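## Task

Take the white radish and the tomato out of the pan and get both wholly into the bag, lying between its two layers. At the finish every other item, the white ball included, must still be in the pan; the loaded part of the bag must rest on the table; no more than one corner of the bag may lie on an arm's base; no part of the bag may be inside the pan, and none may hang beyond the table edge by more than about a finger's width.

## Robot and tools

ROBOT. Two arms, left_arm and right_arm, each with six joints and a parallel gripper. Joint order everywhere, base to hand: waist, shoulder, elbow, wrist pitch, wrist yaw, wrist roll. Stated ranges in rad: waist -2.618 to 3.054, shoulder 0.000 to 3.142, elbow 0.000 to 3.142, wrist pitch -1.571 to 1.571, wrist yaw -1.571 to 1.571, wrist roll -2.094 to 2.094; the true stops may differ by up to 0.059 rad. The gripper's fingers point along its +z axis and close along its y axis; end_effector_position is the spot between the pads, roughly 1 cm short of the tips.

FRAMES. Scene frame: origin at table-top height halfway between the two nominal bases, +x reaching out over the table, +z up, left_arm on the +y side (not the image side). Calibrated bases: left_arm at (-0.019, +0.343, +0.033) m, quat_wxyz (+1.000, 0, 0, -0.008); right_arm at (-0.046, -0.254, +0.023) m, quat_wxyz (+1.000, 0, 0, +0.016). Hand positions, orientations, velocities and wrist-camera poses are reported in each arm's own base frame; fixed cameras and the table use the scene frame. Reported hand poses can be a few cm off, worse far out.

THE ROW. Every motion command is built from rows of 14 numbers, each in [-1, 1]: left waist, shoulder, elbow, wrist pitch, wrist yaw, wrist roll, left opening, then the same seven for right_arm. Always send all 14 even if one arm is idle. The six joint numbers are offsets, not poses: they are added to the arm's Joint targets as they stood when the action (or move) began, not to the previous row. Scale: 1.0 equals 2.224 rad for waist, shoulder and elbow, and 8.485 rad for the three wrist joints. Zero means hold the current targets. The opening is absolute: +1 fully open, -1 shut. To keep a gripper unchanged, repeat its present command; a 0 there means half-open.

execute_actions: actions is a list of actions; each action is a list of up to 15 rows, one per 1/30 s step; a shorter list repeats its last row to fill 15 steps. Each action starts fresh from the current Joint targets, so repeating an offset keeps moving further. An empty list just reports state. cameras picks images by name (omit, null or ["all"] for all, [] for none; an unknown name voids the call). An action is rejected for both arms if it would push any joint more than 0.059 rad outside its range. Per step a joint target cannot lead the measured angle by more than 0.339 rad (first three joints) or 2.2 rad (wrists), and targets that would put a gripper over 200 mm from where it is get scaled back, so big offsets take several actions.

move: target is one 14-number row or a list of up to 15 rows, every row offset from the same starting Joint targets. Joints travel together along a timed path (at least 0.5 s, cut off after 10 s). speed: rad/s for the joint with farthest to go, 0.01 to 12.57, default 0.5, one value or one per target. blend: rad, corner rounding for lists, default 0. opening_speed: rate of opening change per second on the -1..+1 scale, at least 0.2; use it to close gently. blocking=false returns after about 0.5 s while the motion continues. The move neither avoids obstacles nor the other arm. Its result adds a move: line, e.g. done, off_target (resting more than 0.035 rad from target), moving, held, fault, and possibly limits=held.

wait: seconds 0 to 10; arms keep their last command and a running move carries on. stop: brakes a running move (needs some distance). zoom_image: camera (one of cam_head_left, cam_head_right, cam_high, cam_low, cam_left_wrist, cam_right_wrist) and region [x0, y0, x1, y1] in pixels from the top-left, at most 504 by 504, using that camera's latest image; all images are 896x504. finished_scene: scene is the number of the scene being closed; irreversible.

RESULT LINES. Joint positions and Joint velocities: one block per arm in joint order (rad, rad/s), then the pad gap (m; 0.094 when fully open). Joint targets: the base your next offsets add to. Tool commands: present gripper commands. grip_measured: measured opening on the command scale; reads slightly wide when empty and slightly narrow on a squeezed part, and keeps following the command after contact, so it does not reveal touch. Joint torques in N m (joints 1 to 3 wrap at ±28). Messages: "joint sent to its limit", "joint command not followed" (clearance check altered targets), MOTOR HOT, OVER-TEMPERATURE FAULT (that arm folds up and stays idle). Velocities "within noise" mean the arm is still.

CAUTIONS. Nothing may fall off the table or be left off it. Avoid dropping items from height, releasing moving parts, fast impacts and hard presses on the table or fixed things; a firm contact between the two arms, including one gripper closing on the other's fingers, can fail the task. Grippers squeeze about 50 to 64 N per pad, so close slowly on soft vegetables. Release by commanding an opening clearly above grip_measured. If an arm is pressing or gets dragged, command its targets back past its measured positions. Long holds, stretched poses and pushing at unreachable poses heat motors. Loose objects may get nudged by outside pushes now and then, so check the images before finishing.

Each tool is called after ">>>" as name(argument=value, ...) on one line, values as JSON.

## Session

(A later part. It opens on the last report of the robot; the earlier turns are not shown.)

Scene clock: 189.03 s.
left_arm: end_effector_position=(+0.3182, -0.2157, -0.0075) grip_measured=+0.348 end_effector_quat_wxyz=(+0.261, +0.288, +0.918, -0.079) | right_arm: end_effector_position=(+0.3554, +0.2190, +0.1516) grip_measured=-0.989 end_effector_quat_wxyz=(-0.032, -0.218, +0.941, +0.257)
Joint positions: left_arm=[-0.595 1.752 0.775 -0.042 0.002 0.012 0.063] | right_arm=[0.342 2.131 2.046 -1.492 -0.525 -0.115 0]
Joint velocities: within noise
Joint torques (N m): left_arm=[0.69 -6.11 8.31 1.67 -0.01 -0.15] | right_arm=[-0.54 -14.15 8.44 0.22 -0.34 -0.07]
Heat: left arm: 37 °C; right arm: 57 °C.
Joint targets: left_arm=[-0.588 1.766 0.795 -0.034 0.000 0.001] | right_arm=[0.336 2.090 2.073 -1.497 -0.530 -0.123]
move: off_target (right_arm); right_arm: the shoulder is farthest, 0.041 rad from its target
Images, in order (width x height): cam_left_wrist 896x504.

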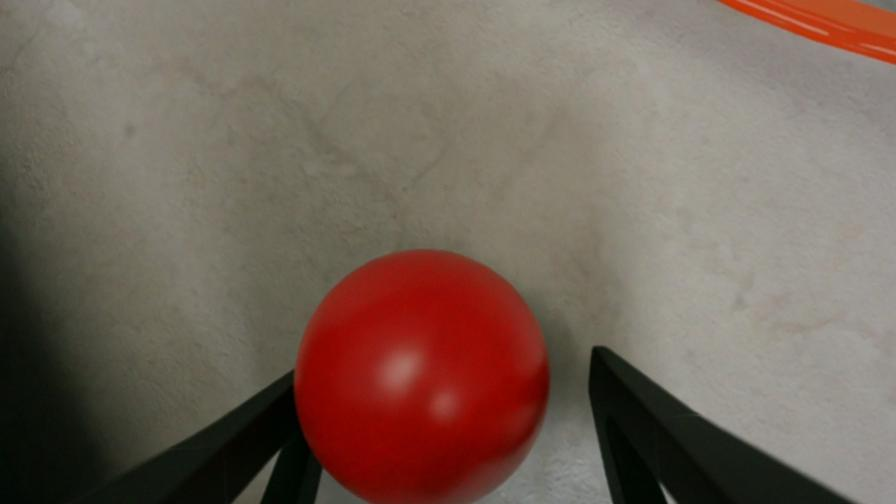

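>>> move(target=[[0.0094,0,0,0,0,0,0.35,0,0,0,0,0,0,-1],[0.0094,0,0,0,0,0,-0.12,0,0,0,0,0,0,-1]], speed=0.1, opening_speed=0.3, cameras=["cam_left_wrist"])

Scene clock: 191.80 s.
left_arm: end_effector_position=(+0.3227, -0.2092, -0.0074) grip_measured=-0.063 end_effector_quat_wxyz=(+0.262, +0.278, +0.921, -0.077) | right_arm: end_effector_position=(+0.3554, +0.2190, +0.1516) grip_measured=-0.989 end_effector_quat_wxyz=(-0.032, -0.218, +0.941, +0.257)
Joint positions: left_arm=[-0.574 1.752 0.775 -0.041 0.002 0.012 0.044] | right_arm=[0.342 2.131 2.046 -1.492 -0.525 -0.115 0]
Joint velocities: within noise
Joint torques (N m): left_arm=[0.73 -6.08 8.31 1.68 0 -0.15] | right_arm=[-0.57 -14.16 8.44 0.22 -0.33 -0.07]
Heat: left arm: 37 °C; right arm: 58 °C.
Joint targets: left_arm=[-0.568 1.766 0.795 -0.035 0.000 0.001] | right_arm=[0.336 2.090 2.073 -1.497 -0.530 -0.123]
move: off_target (right_arm); right_arm: the shoulder is farthest, 0.041 rad from its target
Images, in order (width x height): cam_left_wrist 896x504.

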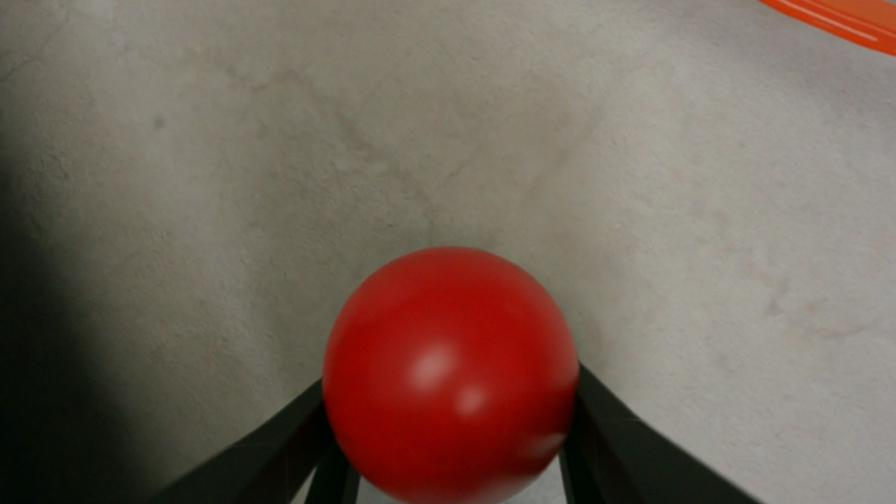

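>>> move(target=[[0,-0.2837,-0.1933,0.0636,0,0,-0.12,0,-0.0135,0,-0.0027,0,0,-1],[-0.1021,-0.2837,-0.1933,0.0636,0,0,-0.12,0,-0.027,0,-0.0054,0,0,-1]], speed=0.5, cameras=["cam_left_wrist","cam_head_left","cam_low"])

>>> zoom_image(camera="cam_low", region=[330, 200, 580, 340])

Scene clock: 199.30 s.
left_arm: end_effector_position=(+0.2591, -0.2616, +0.1609) grip_measured=-0.070 end_effector_quat_wxyz=(+0.560, +0.311, +0.733, -0.230) | right_arm: end_effector_position=(+0.3437, +0.2149, +0.1706) grip_measured=-0.989 end_effector_quat_wxyz=(-0.030, -0.219, +0.941, +0.258)
Joint positions: left_arm=[-0.789 1.146 0.378 0.498 0.001 0.012 0.044] | right_arm=[0.342 2.081 2.046 -1.536 -0.525 -0.115 0]
Joint velocities: within noise
Joint torques (N m): left_arm=[-0.18 -3.97 6.61 2.52 0 -0.14] | right_arm=[-0.58 -14.65 8.39 0.23 -0.33 -0.06]
Heat: left arm: 37 °C; right arm: 59 °C.
Joint targets: left_arm=[-0.795 1.135 0.365 0.505 0.000 0.001] | right_arm=[0.336 2.030 2.073 -1.543 -0.530 -0.123]
move: off_target (right_arm); right_arm: the shoulder is farthest, 0.052 rad from its target
Images, in order (width x height): cam_head_left 896x504, cam_low 896x504, cam_left_wrist 896x504.

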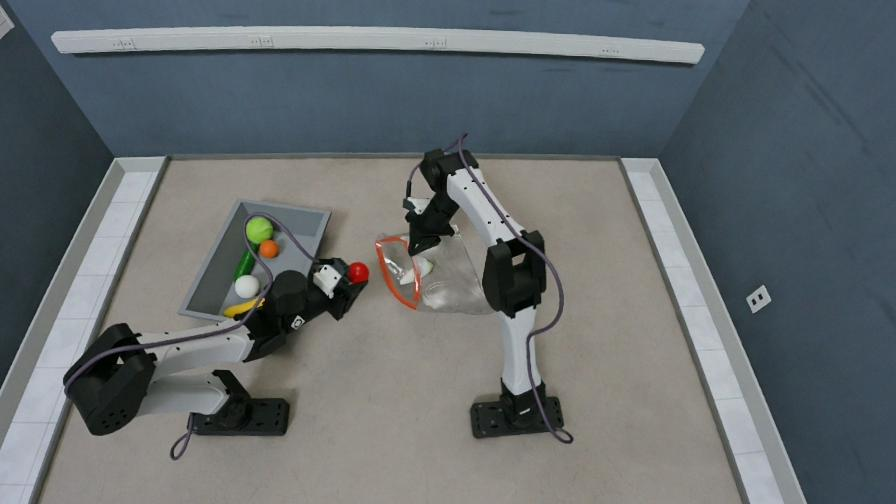

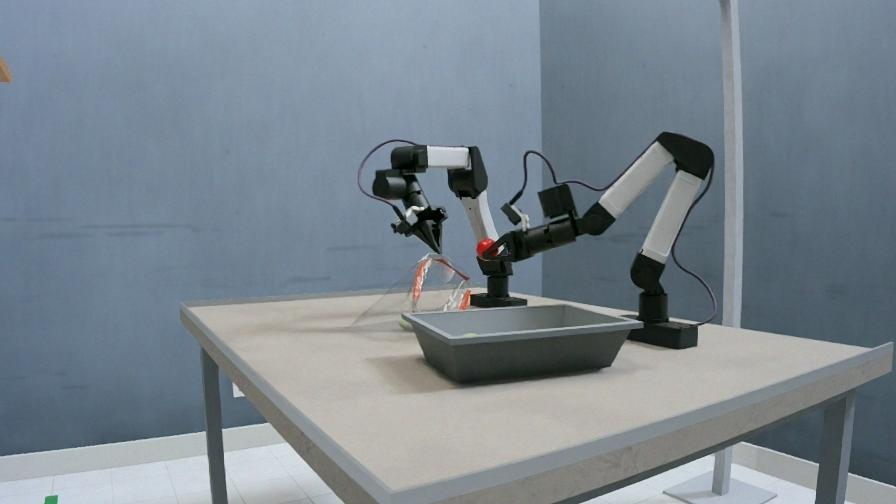

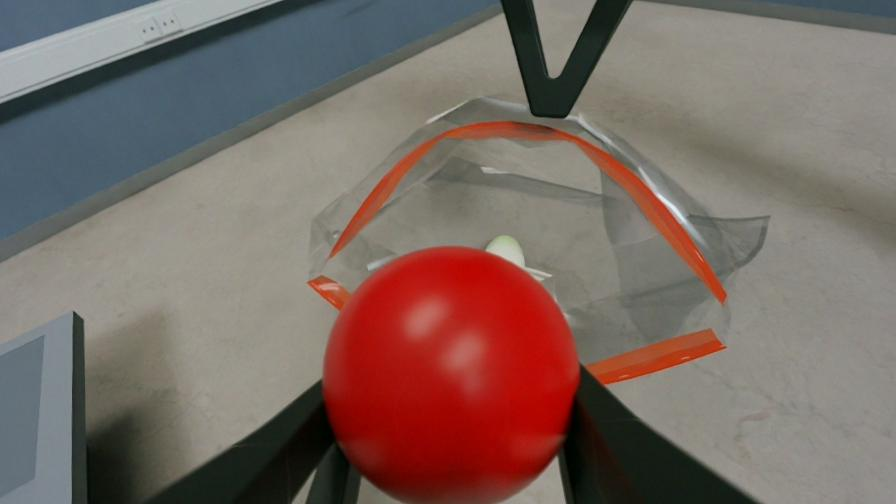

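Scaled by 2.016 from the camera's 896x504 image, which has a finer 1280x720 frame.

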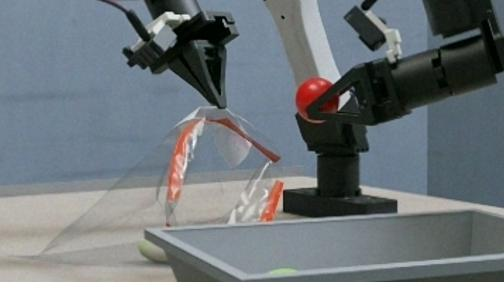

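>>> move(target=[[0,0.4024,-0.018,0.1156,-0.0273,0,-0.12,0,0,0,0,0,0,-1],[0,0.5013,0.0827,0.1153,-0.0273,0,-0.12,0,0,0,0,0,0,-1]], speed=[0.5,0.3], cameras=["cam_left_wrist","cam_head_left","cam_low"])

>>> zoom_image(camera="cam_low", region=[330, 200, 580, 340])

>>> zoom_image(camera="cam_head_left", region=[320, 200, 540, 340])

Scene clock: 205.43 s.
left_arm: end_effector_position=(+0.3430, -0.2928, +0.0181) grip_measured=-0.070 end_effector_quat_wxyz=(+0.608, +0.240, +0.740, -0.158) | right_arm: end_effector_position=(+0.3435, +0.2148, +0.1706) grip_measured=-0.989 end_effector_quat_wxyz=(-0.030, -0.219, +0.941, +0.258)
Joint positions: left_arm=[-0.789 2.234 0.537 1.478 -0.216 0.012 0.044] | right_arm=[0.342 2.081 2.046 -1.537 -0.525 -0.115 0]
Joint velocities: within noise
Joint torques (N m): left_arm=[-0.18 -6.93 4.01 2.49 -0.17 -0.16] | right_arm=[-0.55 -14.64 8.39 0.23 -0.33 -0.07]
Heat: left arm: 38 °C; right arm: 59 °C.
Joint targets: left_arm=[-0.795 2.250 0.549 1.484 -0.232 0.001] | right_arm=[0.336 2.030 2.073 -1.543 -0.530 -0.123]
move: off_target (right_arm); right_arm: the shoulder is farthest, 0.051 rad from its target
Images, in order (width x height): cam_head_left 896x504, cam_low 896x504, cam_left_wrist 896x504.

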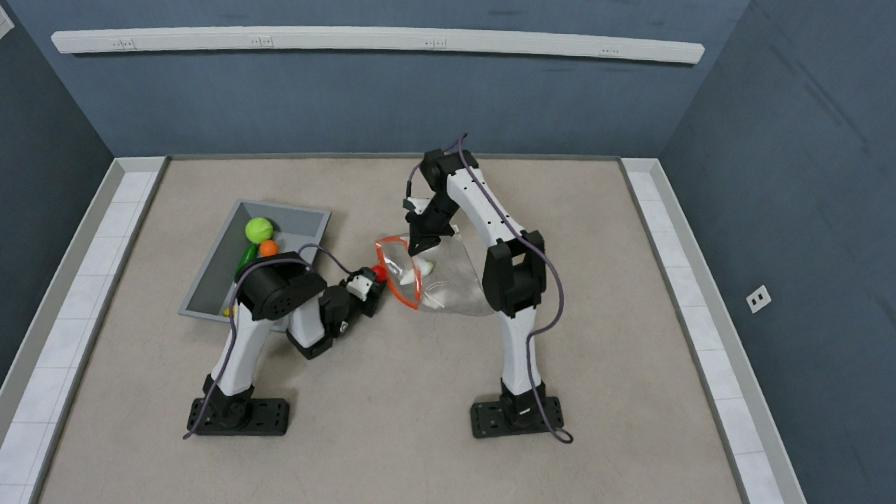

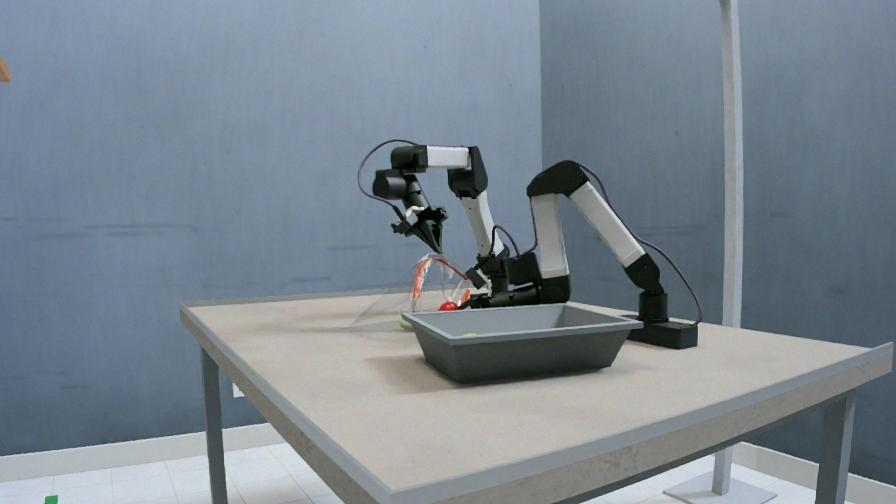

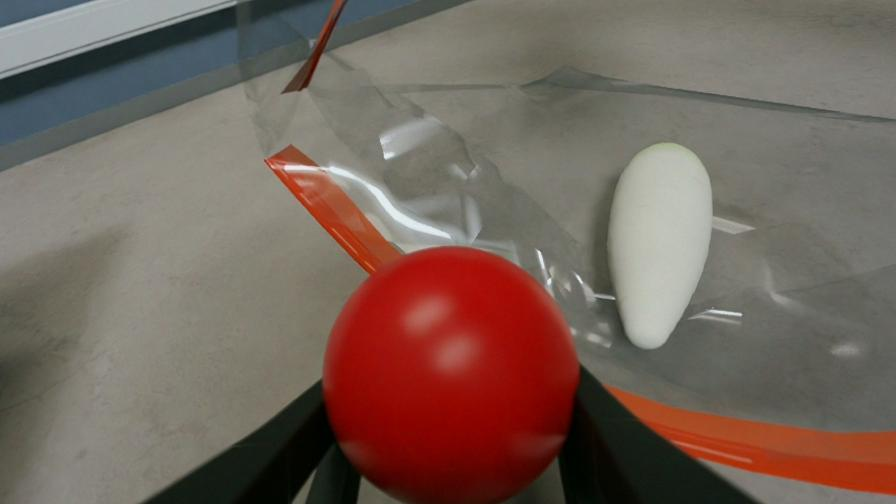

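Scaled by 2.016 from the camera's 896x504 image, which has a finer 1280x720 frame.

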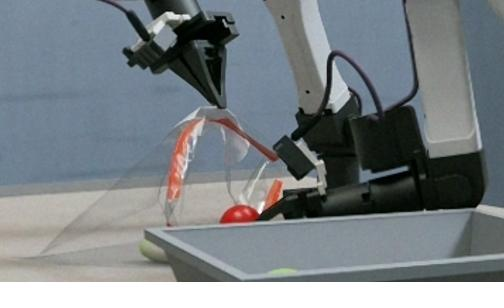

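Scaled by 2.291 from the camera's 896x504 image, which has a finer 1280x720 frame.

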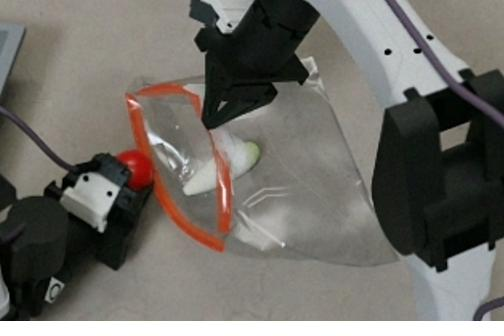

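>>> move(target=[0,0.0616,0.2428,-0.0476,0,0,-0.12,0,0,0,0,0,0,-1], speed=0.2, cameras=["cam_left_wrist","cam_head_left","cam_low"])

>>> zoom_image(camera="cam_low", region=[330, 200, 580, 340])

>>> zoom_image(camera="cam_head_left", region=[320, 200, 540, 340])

Scene clock: 221.27 s.
left_arm: end_effector_position=(+0.4298, -0.3802, +0.0329) grip_measured=-0.070 end_effector_quat_wxyz=(+0.616, +0.236, +0.734, -0.162) | right_arm: end_effector_position=(+0.3435, +0.2148, +0.1706) grip_measured=-0.989 end_effector_quat_wxyz=(-0.030, -0.219, +0.941, +0.258)
Joint positions: left_arm=[-0.789 2.363 1.072 1.097 -0.217 0.012 0.044] | right_arm=[0.342 2.081 2.046 -1.537 -0.525 -0.115 0]
Joint velocities: within noise
Joint torques (N m): left_arm=[-0.2 -9.43 7.1 2.25 -0.16 -0.16] | right_arm=[-0.55 -14.64 8.39 0.23 -0.33 -0.07]
Heat: left arm: 39 °C; right arm: 60 °C.
Joint targets: left_arm=[-0.795 2.387 1.089 1.080 -0.232 0.001] | right_arm=[0.336 2.030 2.073 -1.543 -0.530 -0.123]
move: off_target (right_arm); right_arm: the shoulder is farthest, 0.051 rad from its target
Images, in order (width x height): cam_head_left 896x504, cam_low 896x504, cam_left_wrist 896x504.

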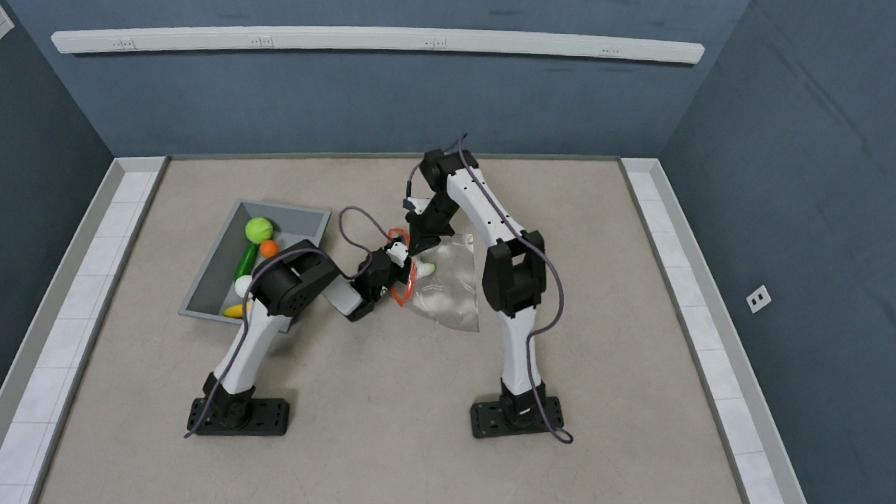

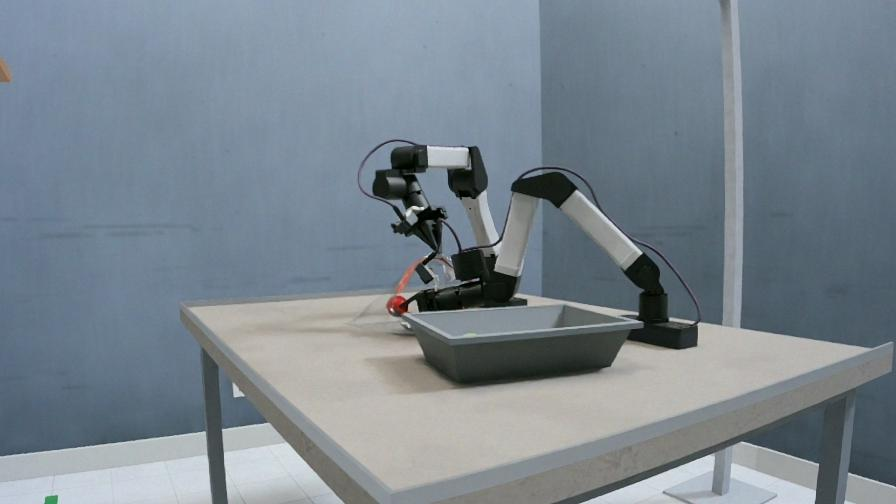

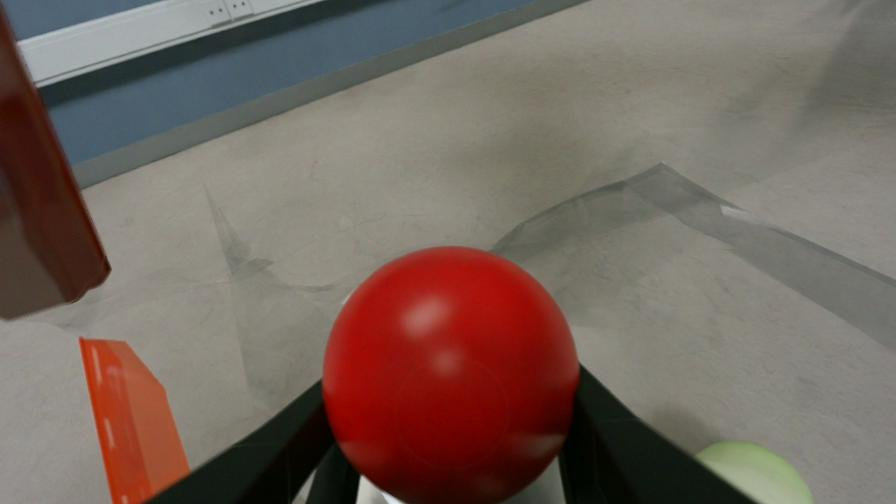

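Scaled by 2.016 from the camera's 896x504 image, which has a finer 1280x720 frame.

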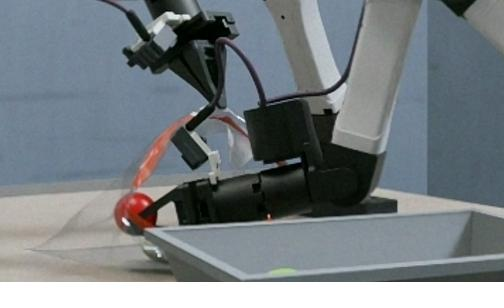

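Scaled by 2.291 from the camera's 896x504 image, which has a finer 1280x720 frame.

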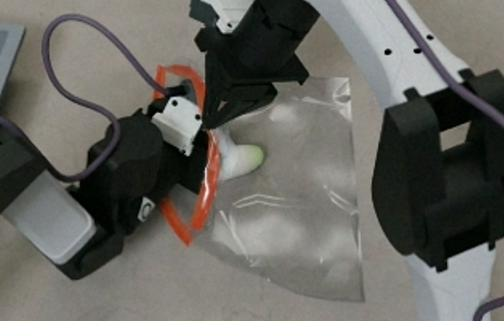

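>>> move(target=[0,0.0391,0.0085,0.008,0,0,-0.12,0,0,0,0,0,0,-1], speed=0.12, cameras=["cam_head_left","cam_left_wrist","cam_low"])

>>> zoom_image(camera="cam_head_left", region=[320, 200, 540, 340])

Scene clock: 223.90 s.
left_arm: end_effector_position=(+0.4346, -0.3840, +0.0310) grip_measured=-0.070 end_effector_quat_wxyz=(+0.638, +0.221, +0.716, -0.175) | right_arm: end_effector_position=(+0.3435, +0.2148, +0.1706) grip_measured=-0.989 end_effector_quat_wxyz=(-0.030, -0.219, +0.941, +0.258)
Joint positions: left_arm=[-0.789 2.432 1.101 1.203 -0.221 0.004 0.044] | right_arm=[0.342 2.081 2.046 -1.537 -0.525 -0.115 0]
Joint velocities: within noise
Joint torques (N m): left_arm=[-0.17 -8.16 5.86 1.79 -0.11 -0.08] | right_arm=[-0.55 -14.64 8.39 0.23 -0.33 -0.07]
Heat: left arm: 39 °C; right arm: 60 °C.
Joint targets: left_arm=[-0.795 2.474 1.108 1.147 -0.232 0.001] | right_arm=[0.336 2.030 2.073 -1.543 -0.530 -0.123]
move: off_target (left_arm, right_arm); left_arm: the wrist pitch is farthest, 0.055 rad from its target; right_arm: the shoulder is farthest, 0.051 rad from its target
Images, in order (width x height): cam_head_left 896x504, cam_low 896x504, cam_left_wrist 896x504.

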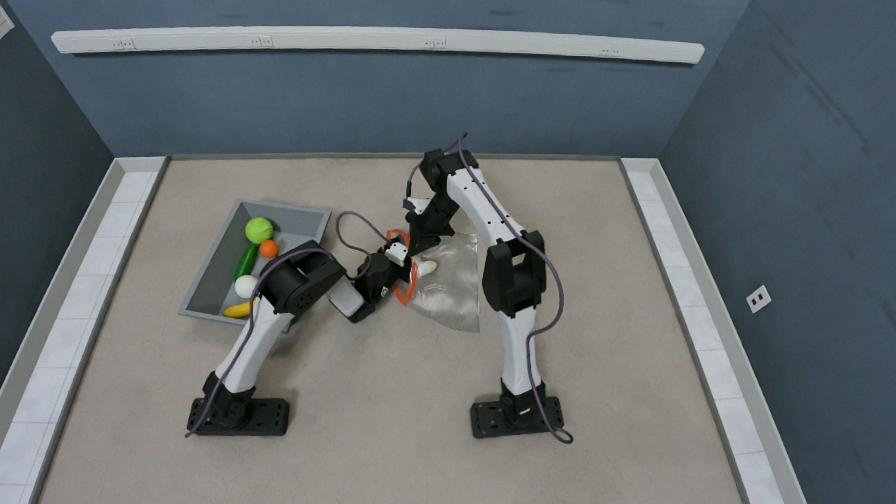

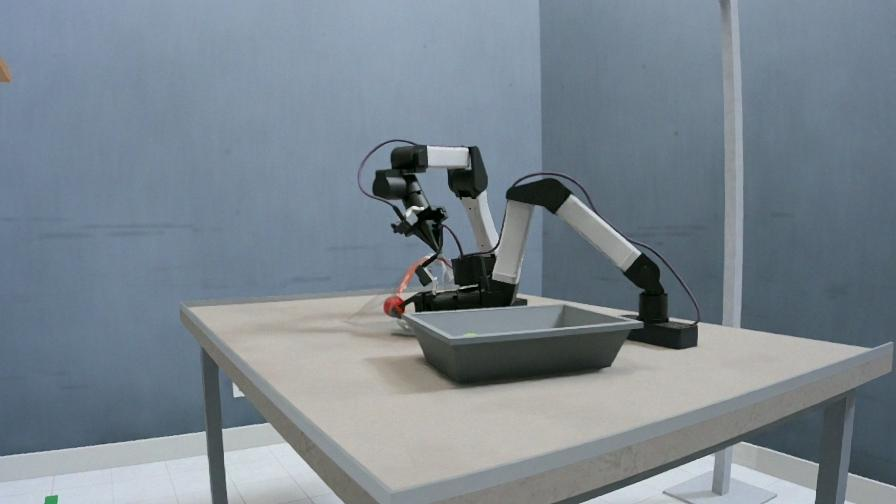

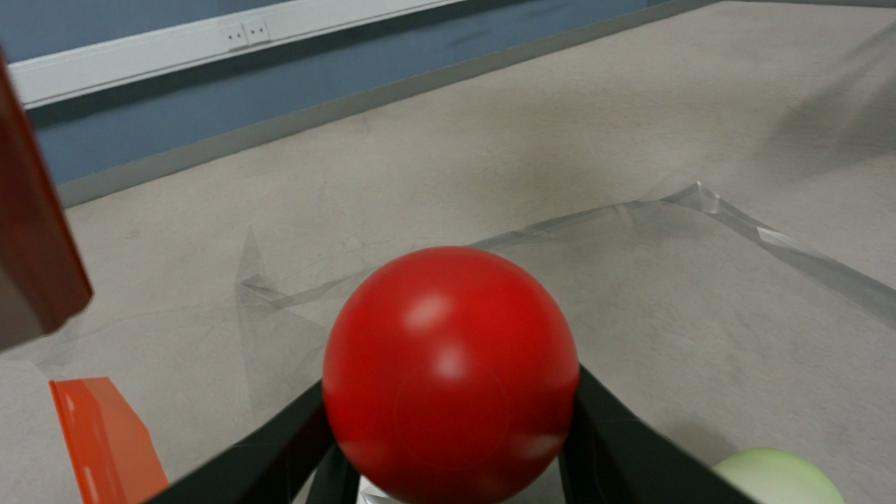

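Scaled by 2.291 from the camera's 896x504 image, which has a finer 1280x720 frame.

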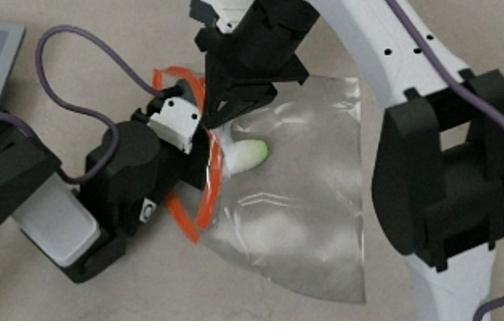

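>>> move(target=[[0,-0.0391,-0.0085,-0.002,0,0,-0.12,0,0,0,0,0,0,-1],[0.009,-0.0391,-0.0085,-0.002,-0.0118,0,-0.12,0,0,0,0,0,0,-1]], speed=0.15, cameras=["cam_head_left","cam_left_wrist"])

>>> zoom_image(camera="cam_head_left", region=[320, 200, 540, 340])

Scene clock: 227.13 s.
left_arm: end_effector_position=(+0.4439, -0.3692, +0.0321) grip_measured=-0.070 end_effector_quat_wxyz=(+0.641, +0.195, +0.729, -0.139) | right_arm: end_effector_position=(+0.3435, +0.2148, +0.1706) grip_measured=-0.989 end_effector_quat_wxyz=(-0.030, -0.219, +0.941, +0.258)
Joint positions: left_arm=[-0.785 2.416 1.101 1.168 -0.308 0.004 0.044] | right_arm=[0.342 2.081 2.046 -1.537 -0.525 -0.115 0]
Joint velocities: within noise
Joint torques (N m): left_arm=[1.02 -13.68 4.07 1.99 -0.25 -0.07] | right_arm=[-0.57 -14.65 8.39 0.23 -0.34 -0.07]
Heat: left arm: 39 °C; right arm: 61 °C.
Joint targets: left_arm=[-0.775 2.387 1.089 1.131 -0.332 0.001] | right_arm=[0.336 2.030 2.073 -1.543 -0.530 -0.123]
move: off_target (left_arm, right_arm); left_arm: the wrist pitch is farthest, 0.038 rad from its target; right_arm: the shoulder is farthest, 0.051 rad from its target
Images, in order (width x height): cam_head_left 896x504, cam_left_wrist 896x504.

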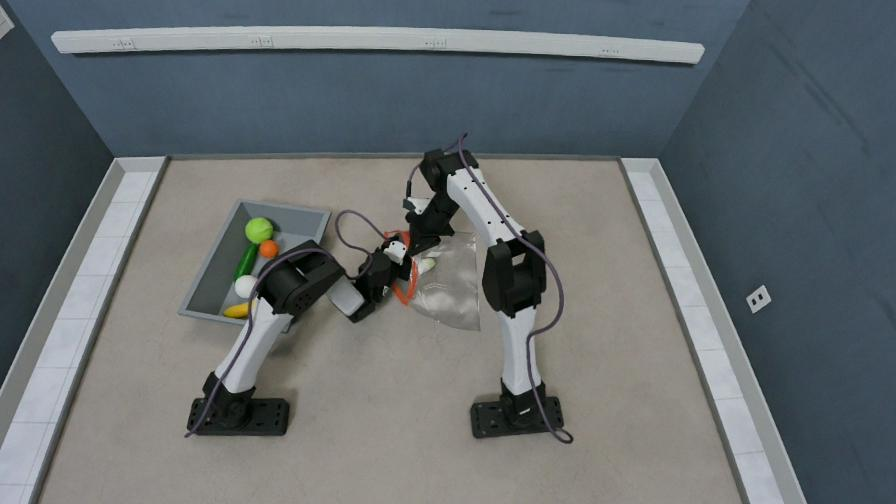

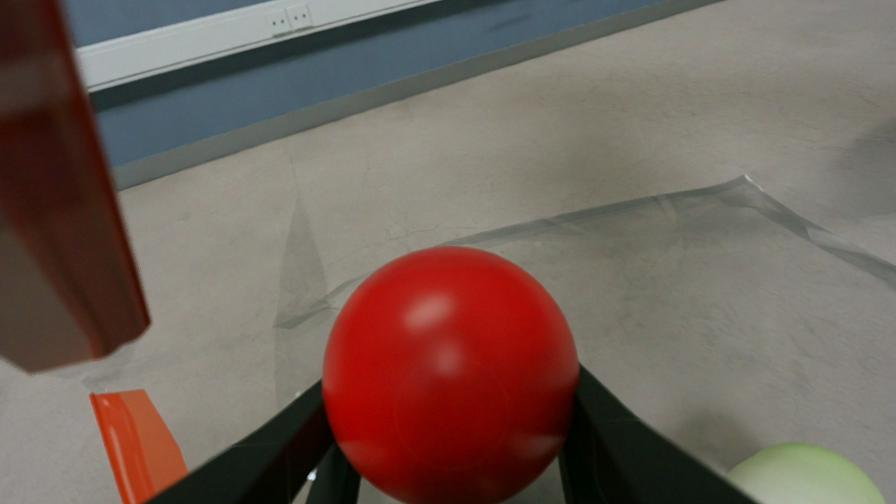

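Scaled by 2.291 from the camera's 896x504 image, which has a finer 1280x720 frame.

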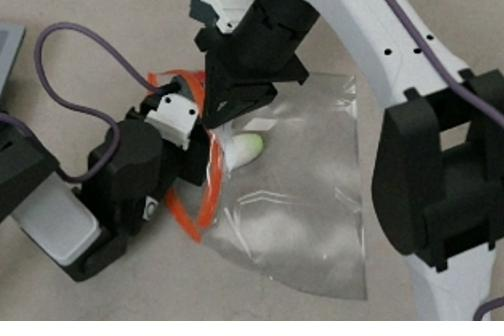

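>>> move(target=[0,-0.0324,0.0432,-0.0442,0,0,-0.12,0,0,0,0,0,0,-1], speed=0.25, cameras=["cam_head_left","cam_left_wrist","cam_low"])

>>> zoom_image(camera="cam_head_left", region=[320, 200, 540, 340])

>>> zoom_image(camera="cam_low", region=[330, 220, 530, 350])

Scene clock: 229.93 s.
left_arm: end_effector_position=(+0.4484, -0.3728, +0.0229) grip_measured=-0.070 end_effector_quat_wxyz=(+0.574, +0.228, +0.780, -0.099) | right_arm: end_effector_position=(+0.3445, +0.2140, +0.1706) grip_measured=-0.989 end_effector_quat_wxyz=(-0.029, -0.218, +0.941, +0.258)
Joint positions: left_arm=[-0.785 2.333 1.173 0.816 -0.312 0.004 0.044] | right_arm=[0.339 2.081 2.046 -1.535 -0.525 -0.115 0]
Joint velocities: within noise
Joint torques (N m): left_arm=[1.03 -13.01 7.25 1.68 -0.26 -0.09] | right_arm=[-0.31 -14.64 8.38 0.22 -0.34 -0.06]
Heat: left arm: 38 °C; right arm: 61 °C.
Joint targets: left_arm=[-0.775 2.315 1.185 0.755 -0.332 0.001] | right_arm=[0.336 2.030 2.073 -1.543 -0.530 -0.123]
move: off_target (left_arm, right_arm); left_arm: the wrist pitch is farthest, 0.060 rad from its target; right_arm: the shoulder is farthest, 0.051 rad from its target
Images, in order (width x height): cam_head_left 896x504, cam_low 896x504, cam_left_wrist 896x504.

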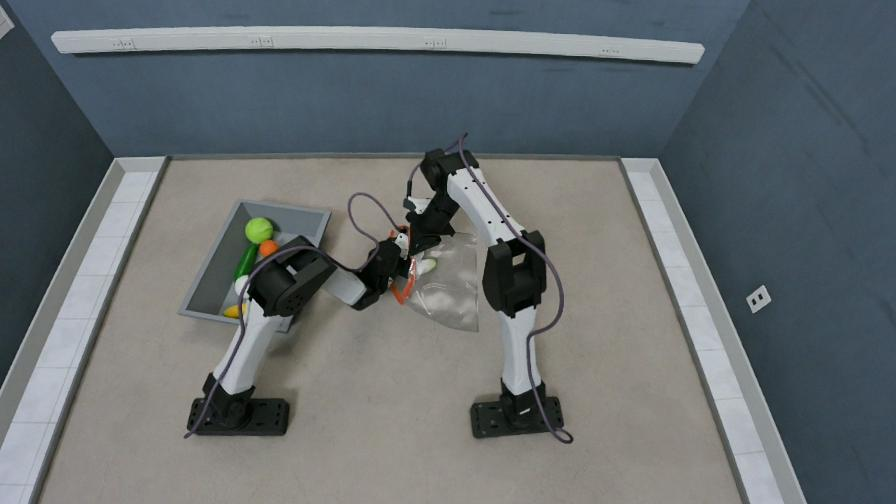

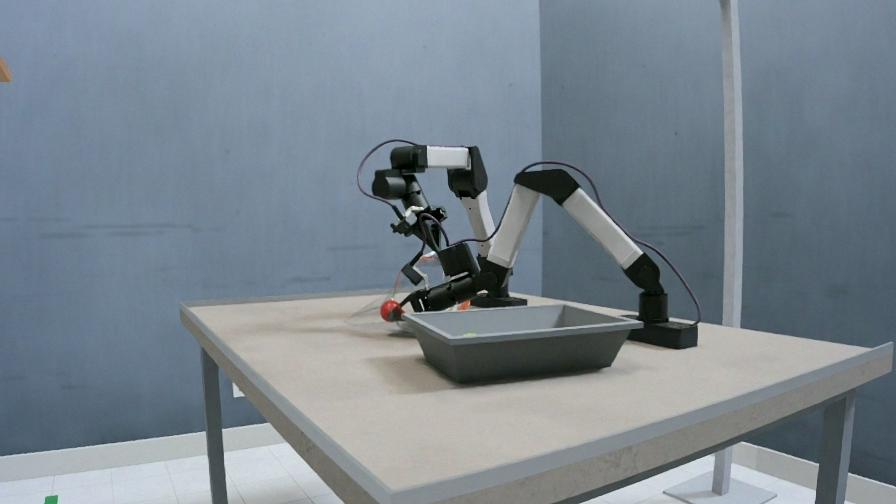

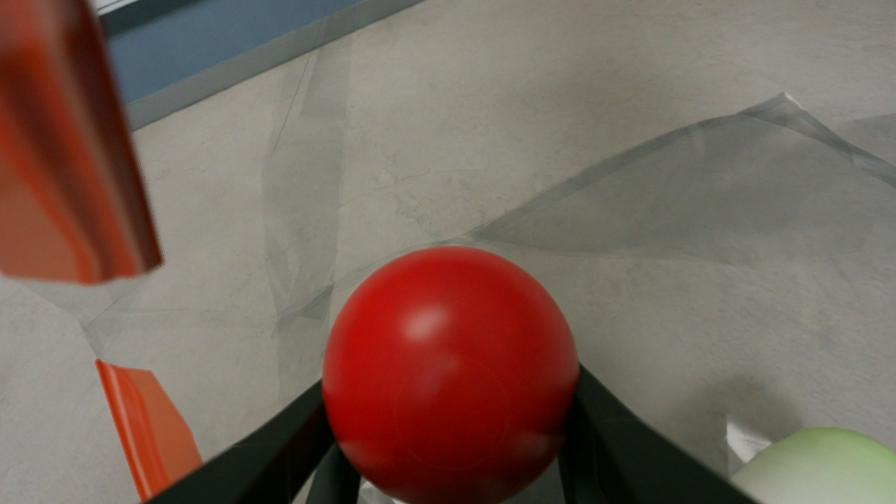

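Scaled by 2.291 from the camera's 896x504 image, which has a finer 1280x720 frame.

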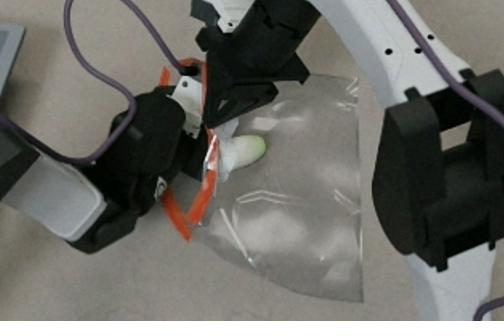

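Scaled by 2.520 from the camera's 896x504 image, which has a finer 1280x720 frame.

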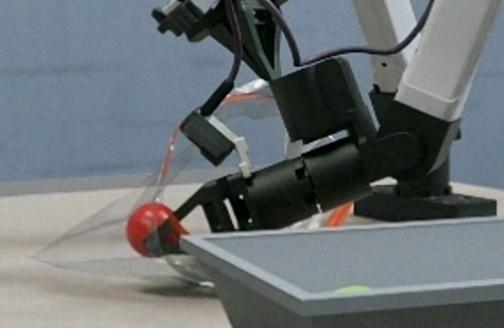

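>>> move(target=[0,0.0125,0,-0.0065,0,0,-0.12,0,0,0,0,0,0,-1], speed=0.1, cameras=["cam_head_left","cam_left_wrist","cam_low"])

>>> zoom_image(camera="cam_low", region=[330, 220, 530, 350])

Scene clock: 231.07 s.
left_arm: end_effector_position=(+0.4489, -0.3728, +0.0211) grip_measured=-0.071 end_effector_quat_wxyz=(+0.569, +0.230, +0.784, -0.096) | right_arm: end_effector_position=(+0.3454, +0.2140, +0.1704) grip_measured=-0.989 end_effector_quat_wxyz=(-0.027, -0.218, +0.941, +0.257)
Joint positions: left_arm=[-0.785 2.333 1.181 0.794 -0.314 0.004 0.044] | right_arm=[0.339 2.081 2.046 -1.532 -0.523 -0.115 0]
Joint velocities: within noise
Joint torques (N m): left_arm=[1.01 -10.86 6.65 1.33 -0.24 -0.09] | right_arm=[-0.32 -14.67 8.4 0.19 -0.33 -0.07]
Heat: left arm: 38 °C; right arm: 61 °C.
Joint targets: left_arm=[-0.775 2.343 1.185 0.700 -0.332 0.001] | right_arm=[0.336 2.030 2.073 -1.543 -0.530 -0.123]
move: off_target (left_arm, right_arm); left_arm: the wrist pitch is farthest, 0.094 rad from its target; right_arm: the shoulder is farthest, 0.051 rad from its target
Images, in order (width x height): cam_head_left 896x504, cam_low 896x504, cam_left_wrist 896x504.

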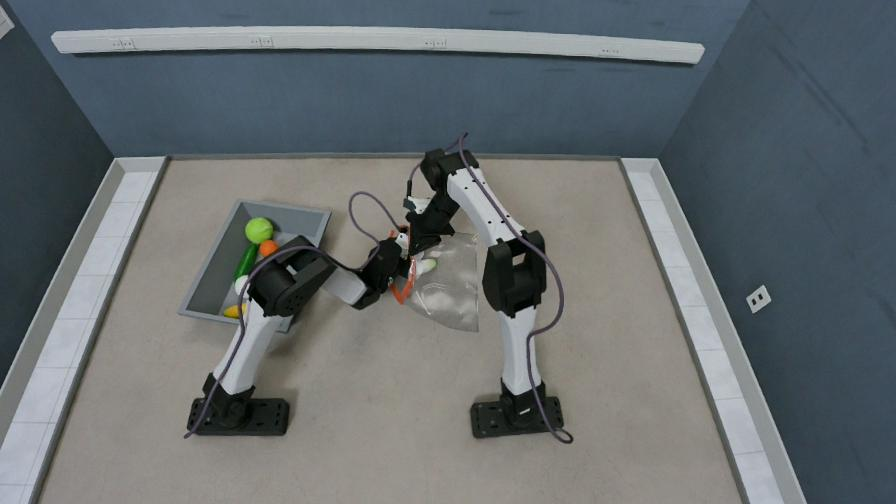

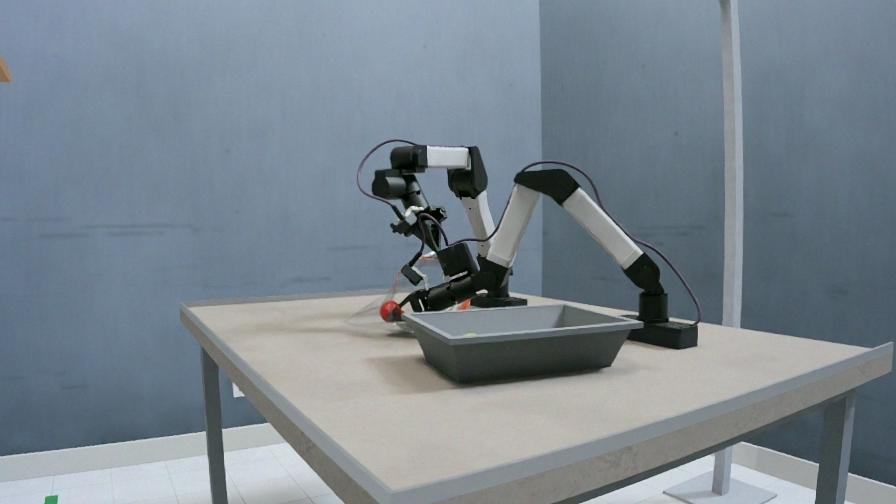

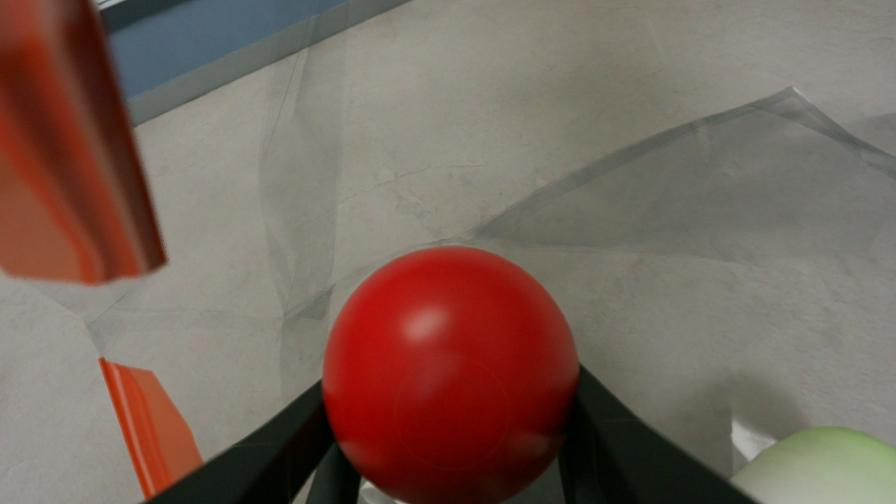

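Scaled by 2.520 from the camera's 896x504 image, which has a finer 1280x720 frame.

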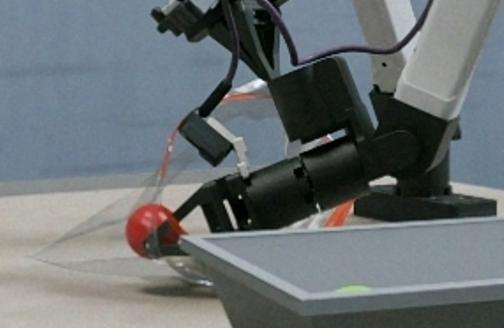

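>>> move(target=[[0,-0.0328,0,0.0106,0,0,-0.12,0,0,0,0,0,0,-1],[0.0121,0.0094,0.1043,-0.0259,0.0073,0,-0.12,0,0,0,0,0,0,-1]], speed=0.2, cameras=["cam_head_left","cam_left_wrist","cam_low"])

>>> zoom_image(camera="cam_low", region=[330, 220, 530, 350])

>>> zoom_image(camera="cam_head_left", region=[320, 200, 540, 340])

Scene clock: 234.57 s.
left_arm: end_effector_position=(+0.4752, -0.3816, +0.0405) grip_measured=-0.071 end_effector_quat_wxyz=(+0.547, +0.234, +0.799, -0.084) | right_arm: end_effector_position=(+0.3449, +0.2138, +0.1704) grip_measured=-0.989 end_effector_quat_wxyz=(-0.028, -0.218, +0.941, +0.257)
Joint positions: left_arm=[-0.76 2.321 1.348 0.556 -0.298 0.004 0.044] | right_arm=[0.339 2.081 2.046 -1.534 -0.522 -0.115 0]
Joint velocities: within noise
Joint torques (N m): left_arm=[0.79 -10.48 9.21 2.16 0.07 -0.08] | right_arm=[-0.31 -14.65 8.39 0.19 -0.36 -0.07]
Heat: left arm: 38 °C; right arm: 61 °C.
Joint targets: left_arm=[-0.753 2.345 1.371 0.542 -0.282 0.001] | right_arm=[0.336 2.030 2.073 -1.543 -0.530 -0.123]
move: held (left_arm; a check stopped the path), off_target (right_arm); path passed 1 of 2 targets; limits=held; left_arm: the wrist pitch is farthest, 0.076 rad from its target; right_arm: the shoulder is farthest, 0.051 rad from its target
joint command not followed: on one or more control steps a check withheld the commanded joint targets of the left arm, and it was not sent them on those steps.
cause: the commanded joint targets, or the way to them, would bring a part of the robot too close to another arm (this arm's wrist (the part past the wrist pitch) and the right arm's fingers).
Images, in order (width x height): cam_head_left 896x504, cam_low 896x504, cam_left_wrist 896x504.

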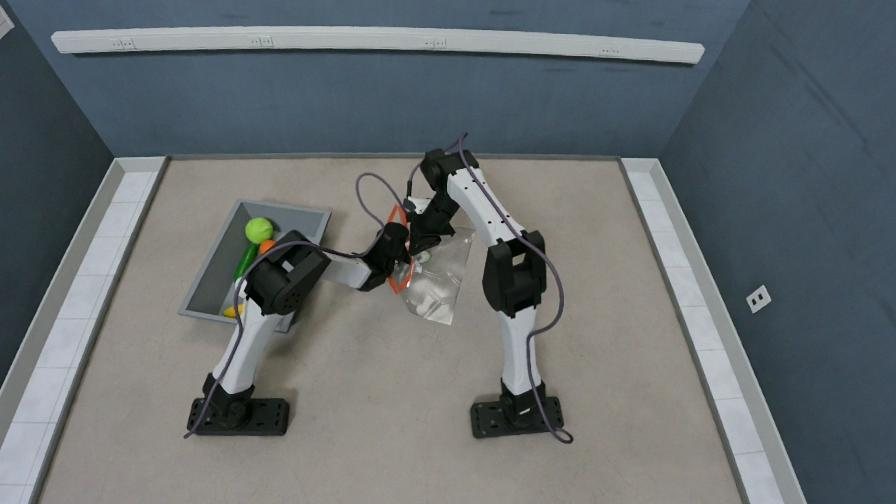

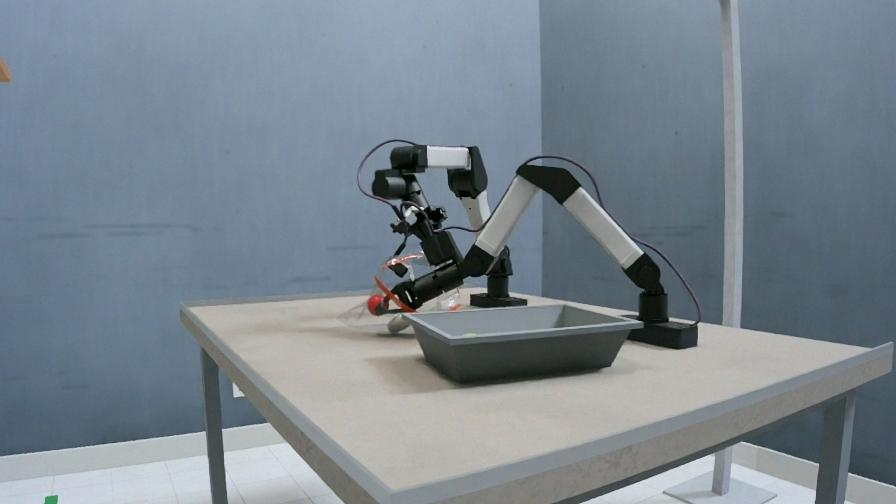

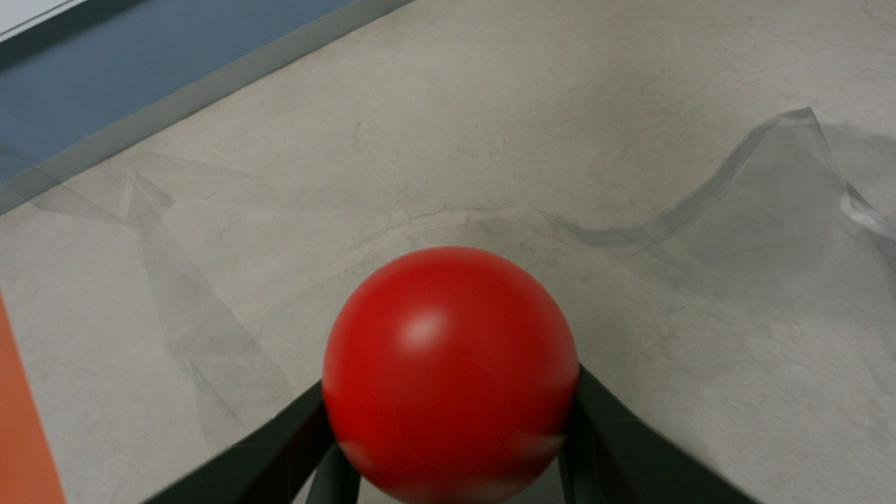

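Scaled by 2.520 from the camera's 896x504 image, which has a finer 1280x720 frame.

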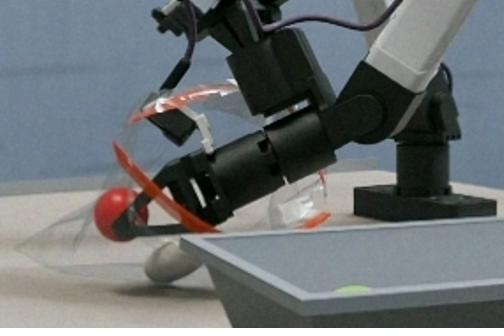

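Scaled by 2.291 from the camera's 896x504 image, which has a finer 1280x720 frame.

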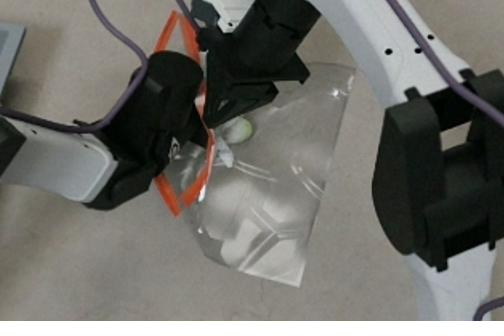

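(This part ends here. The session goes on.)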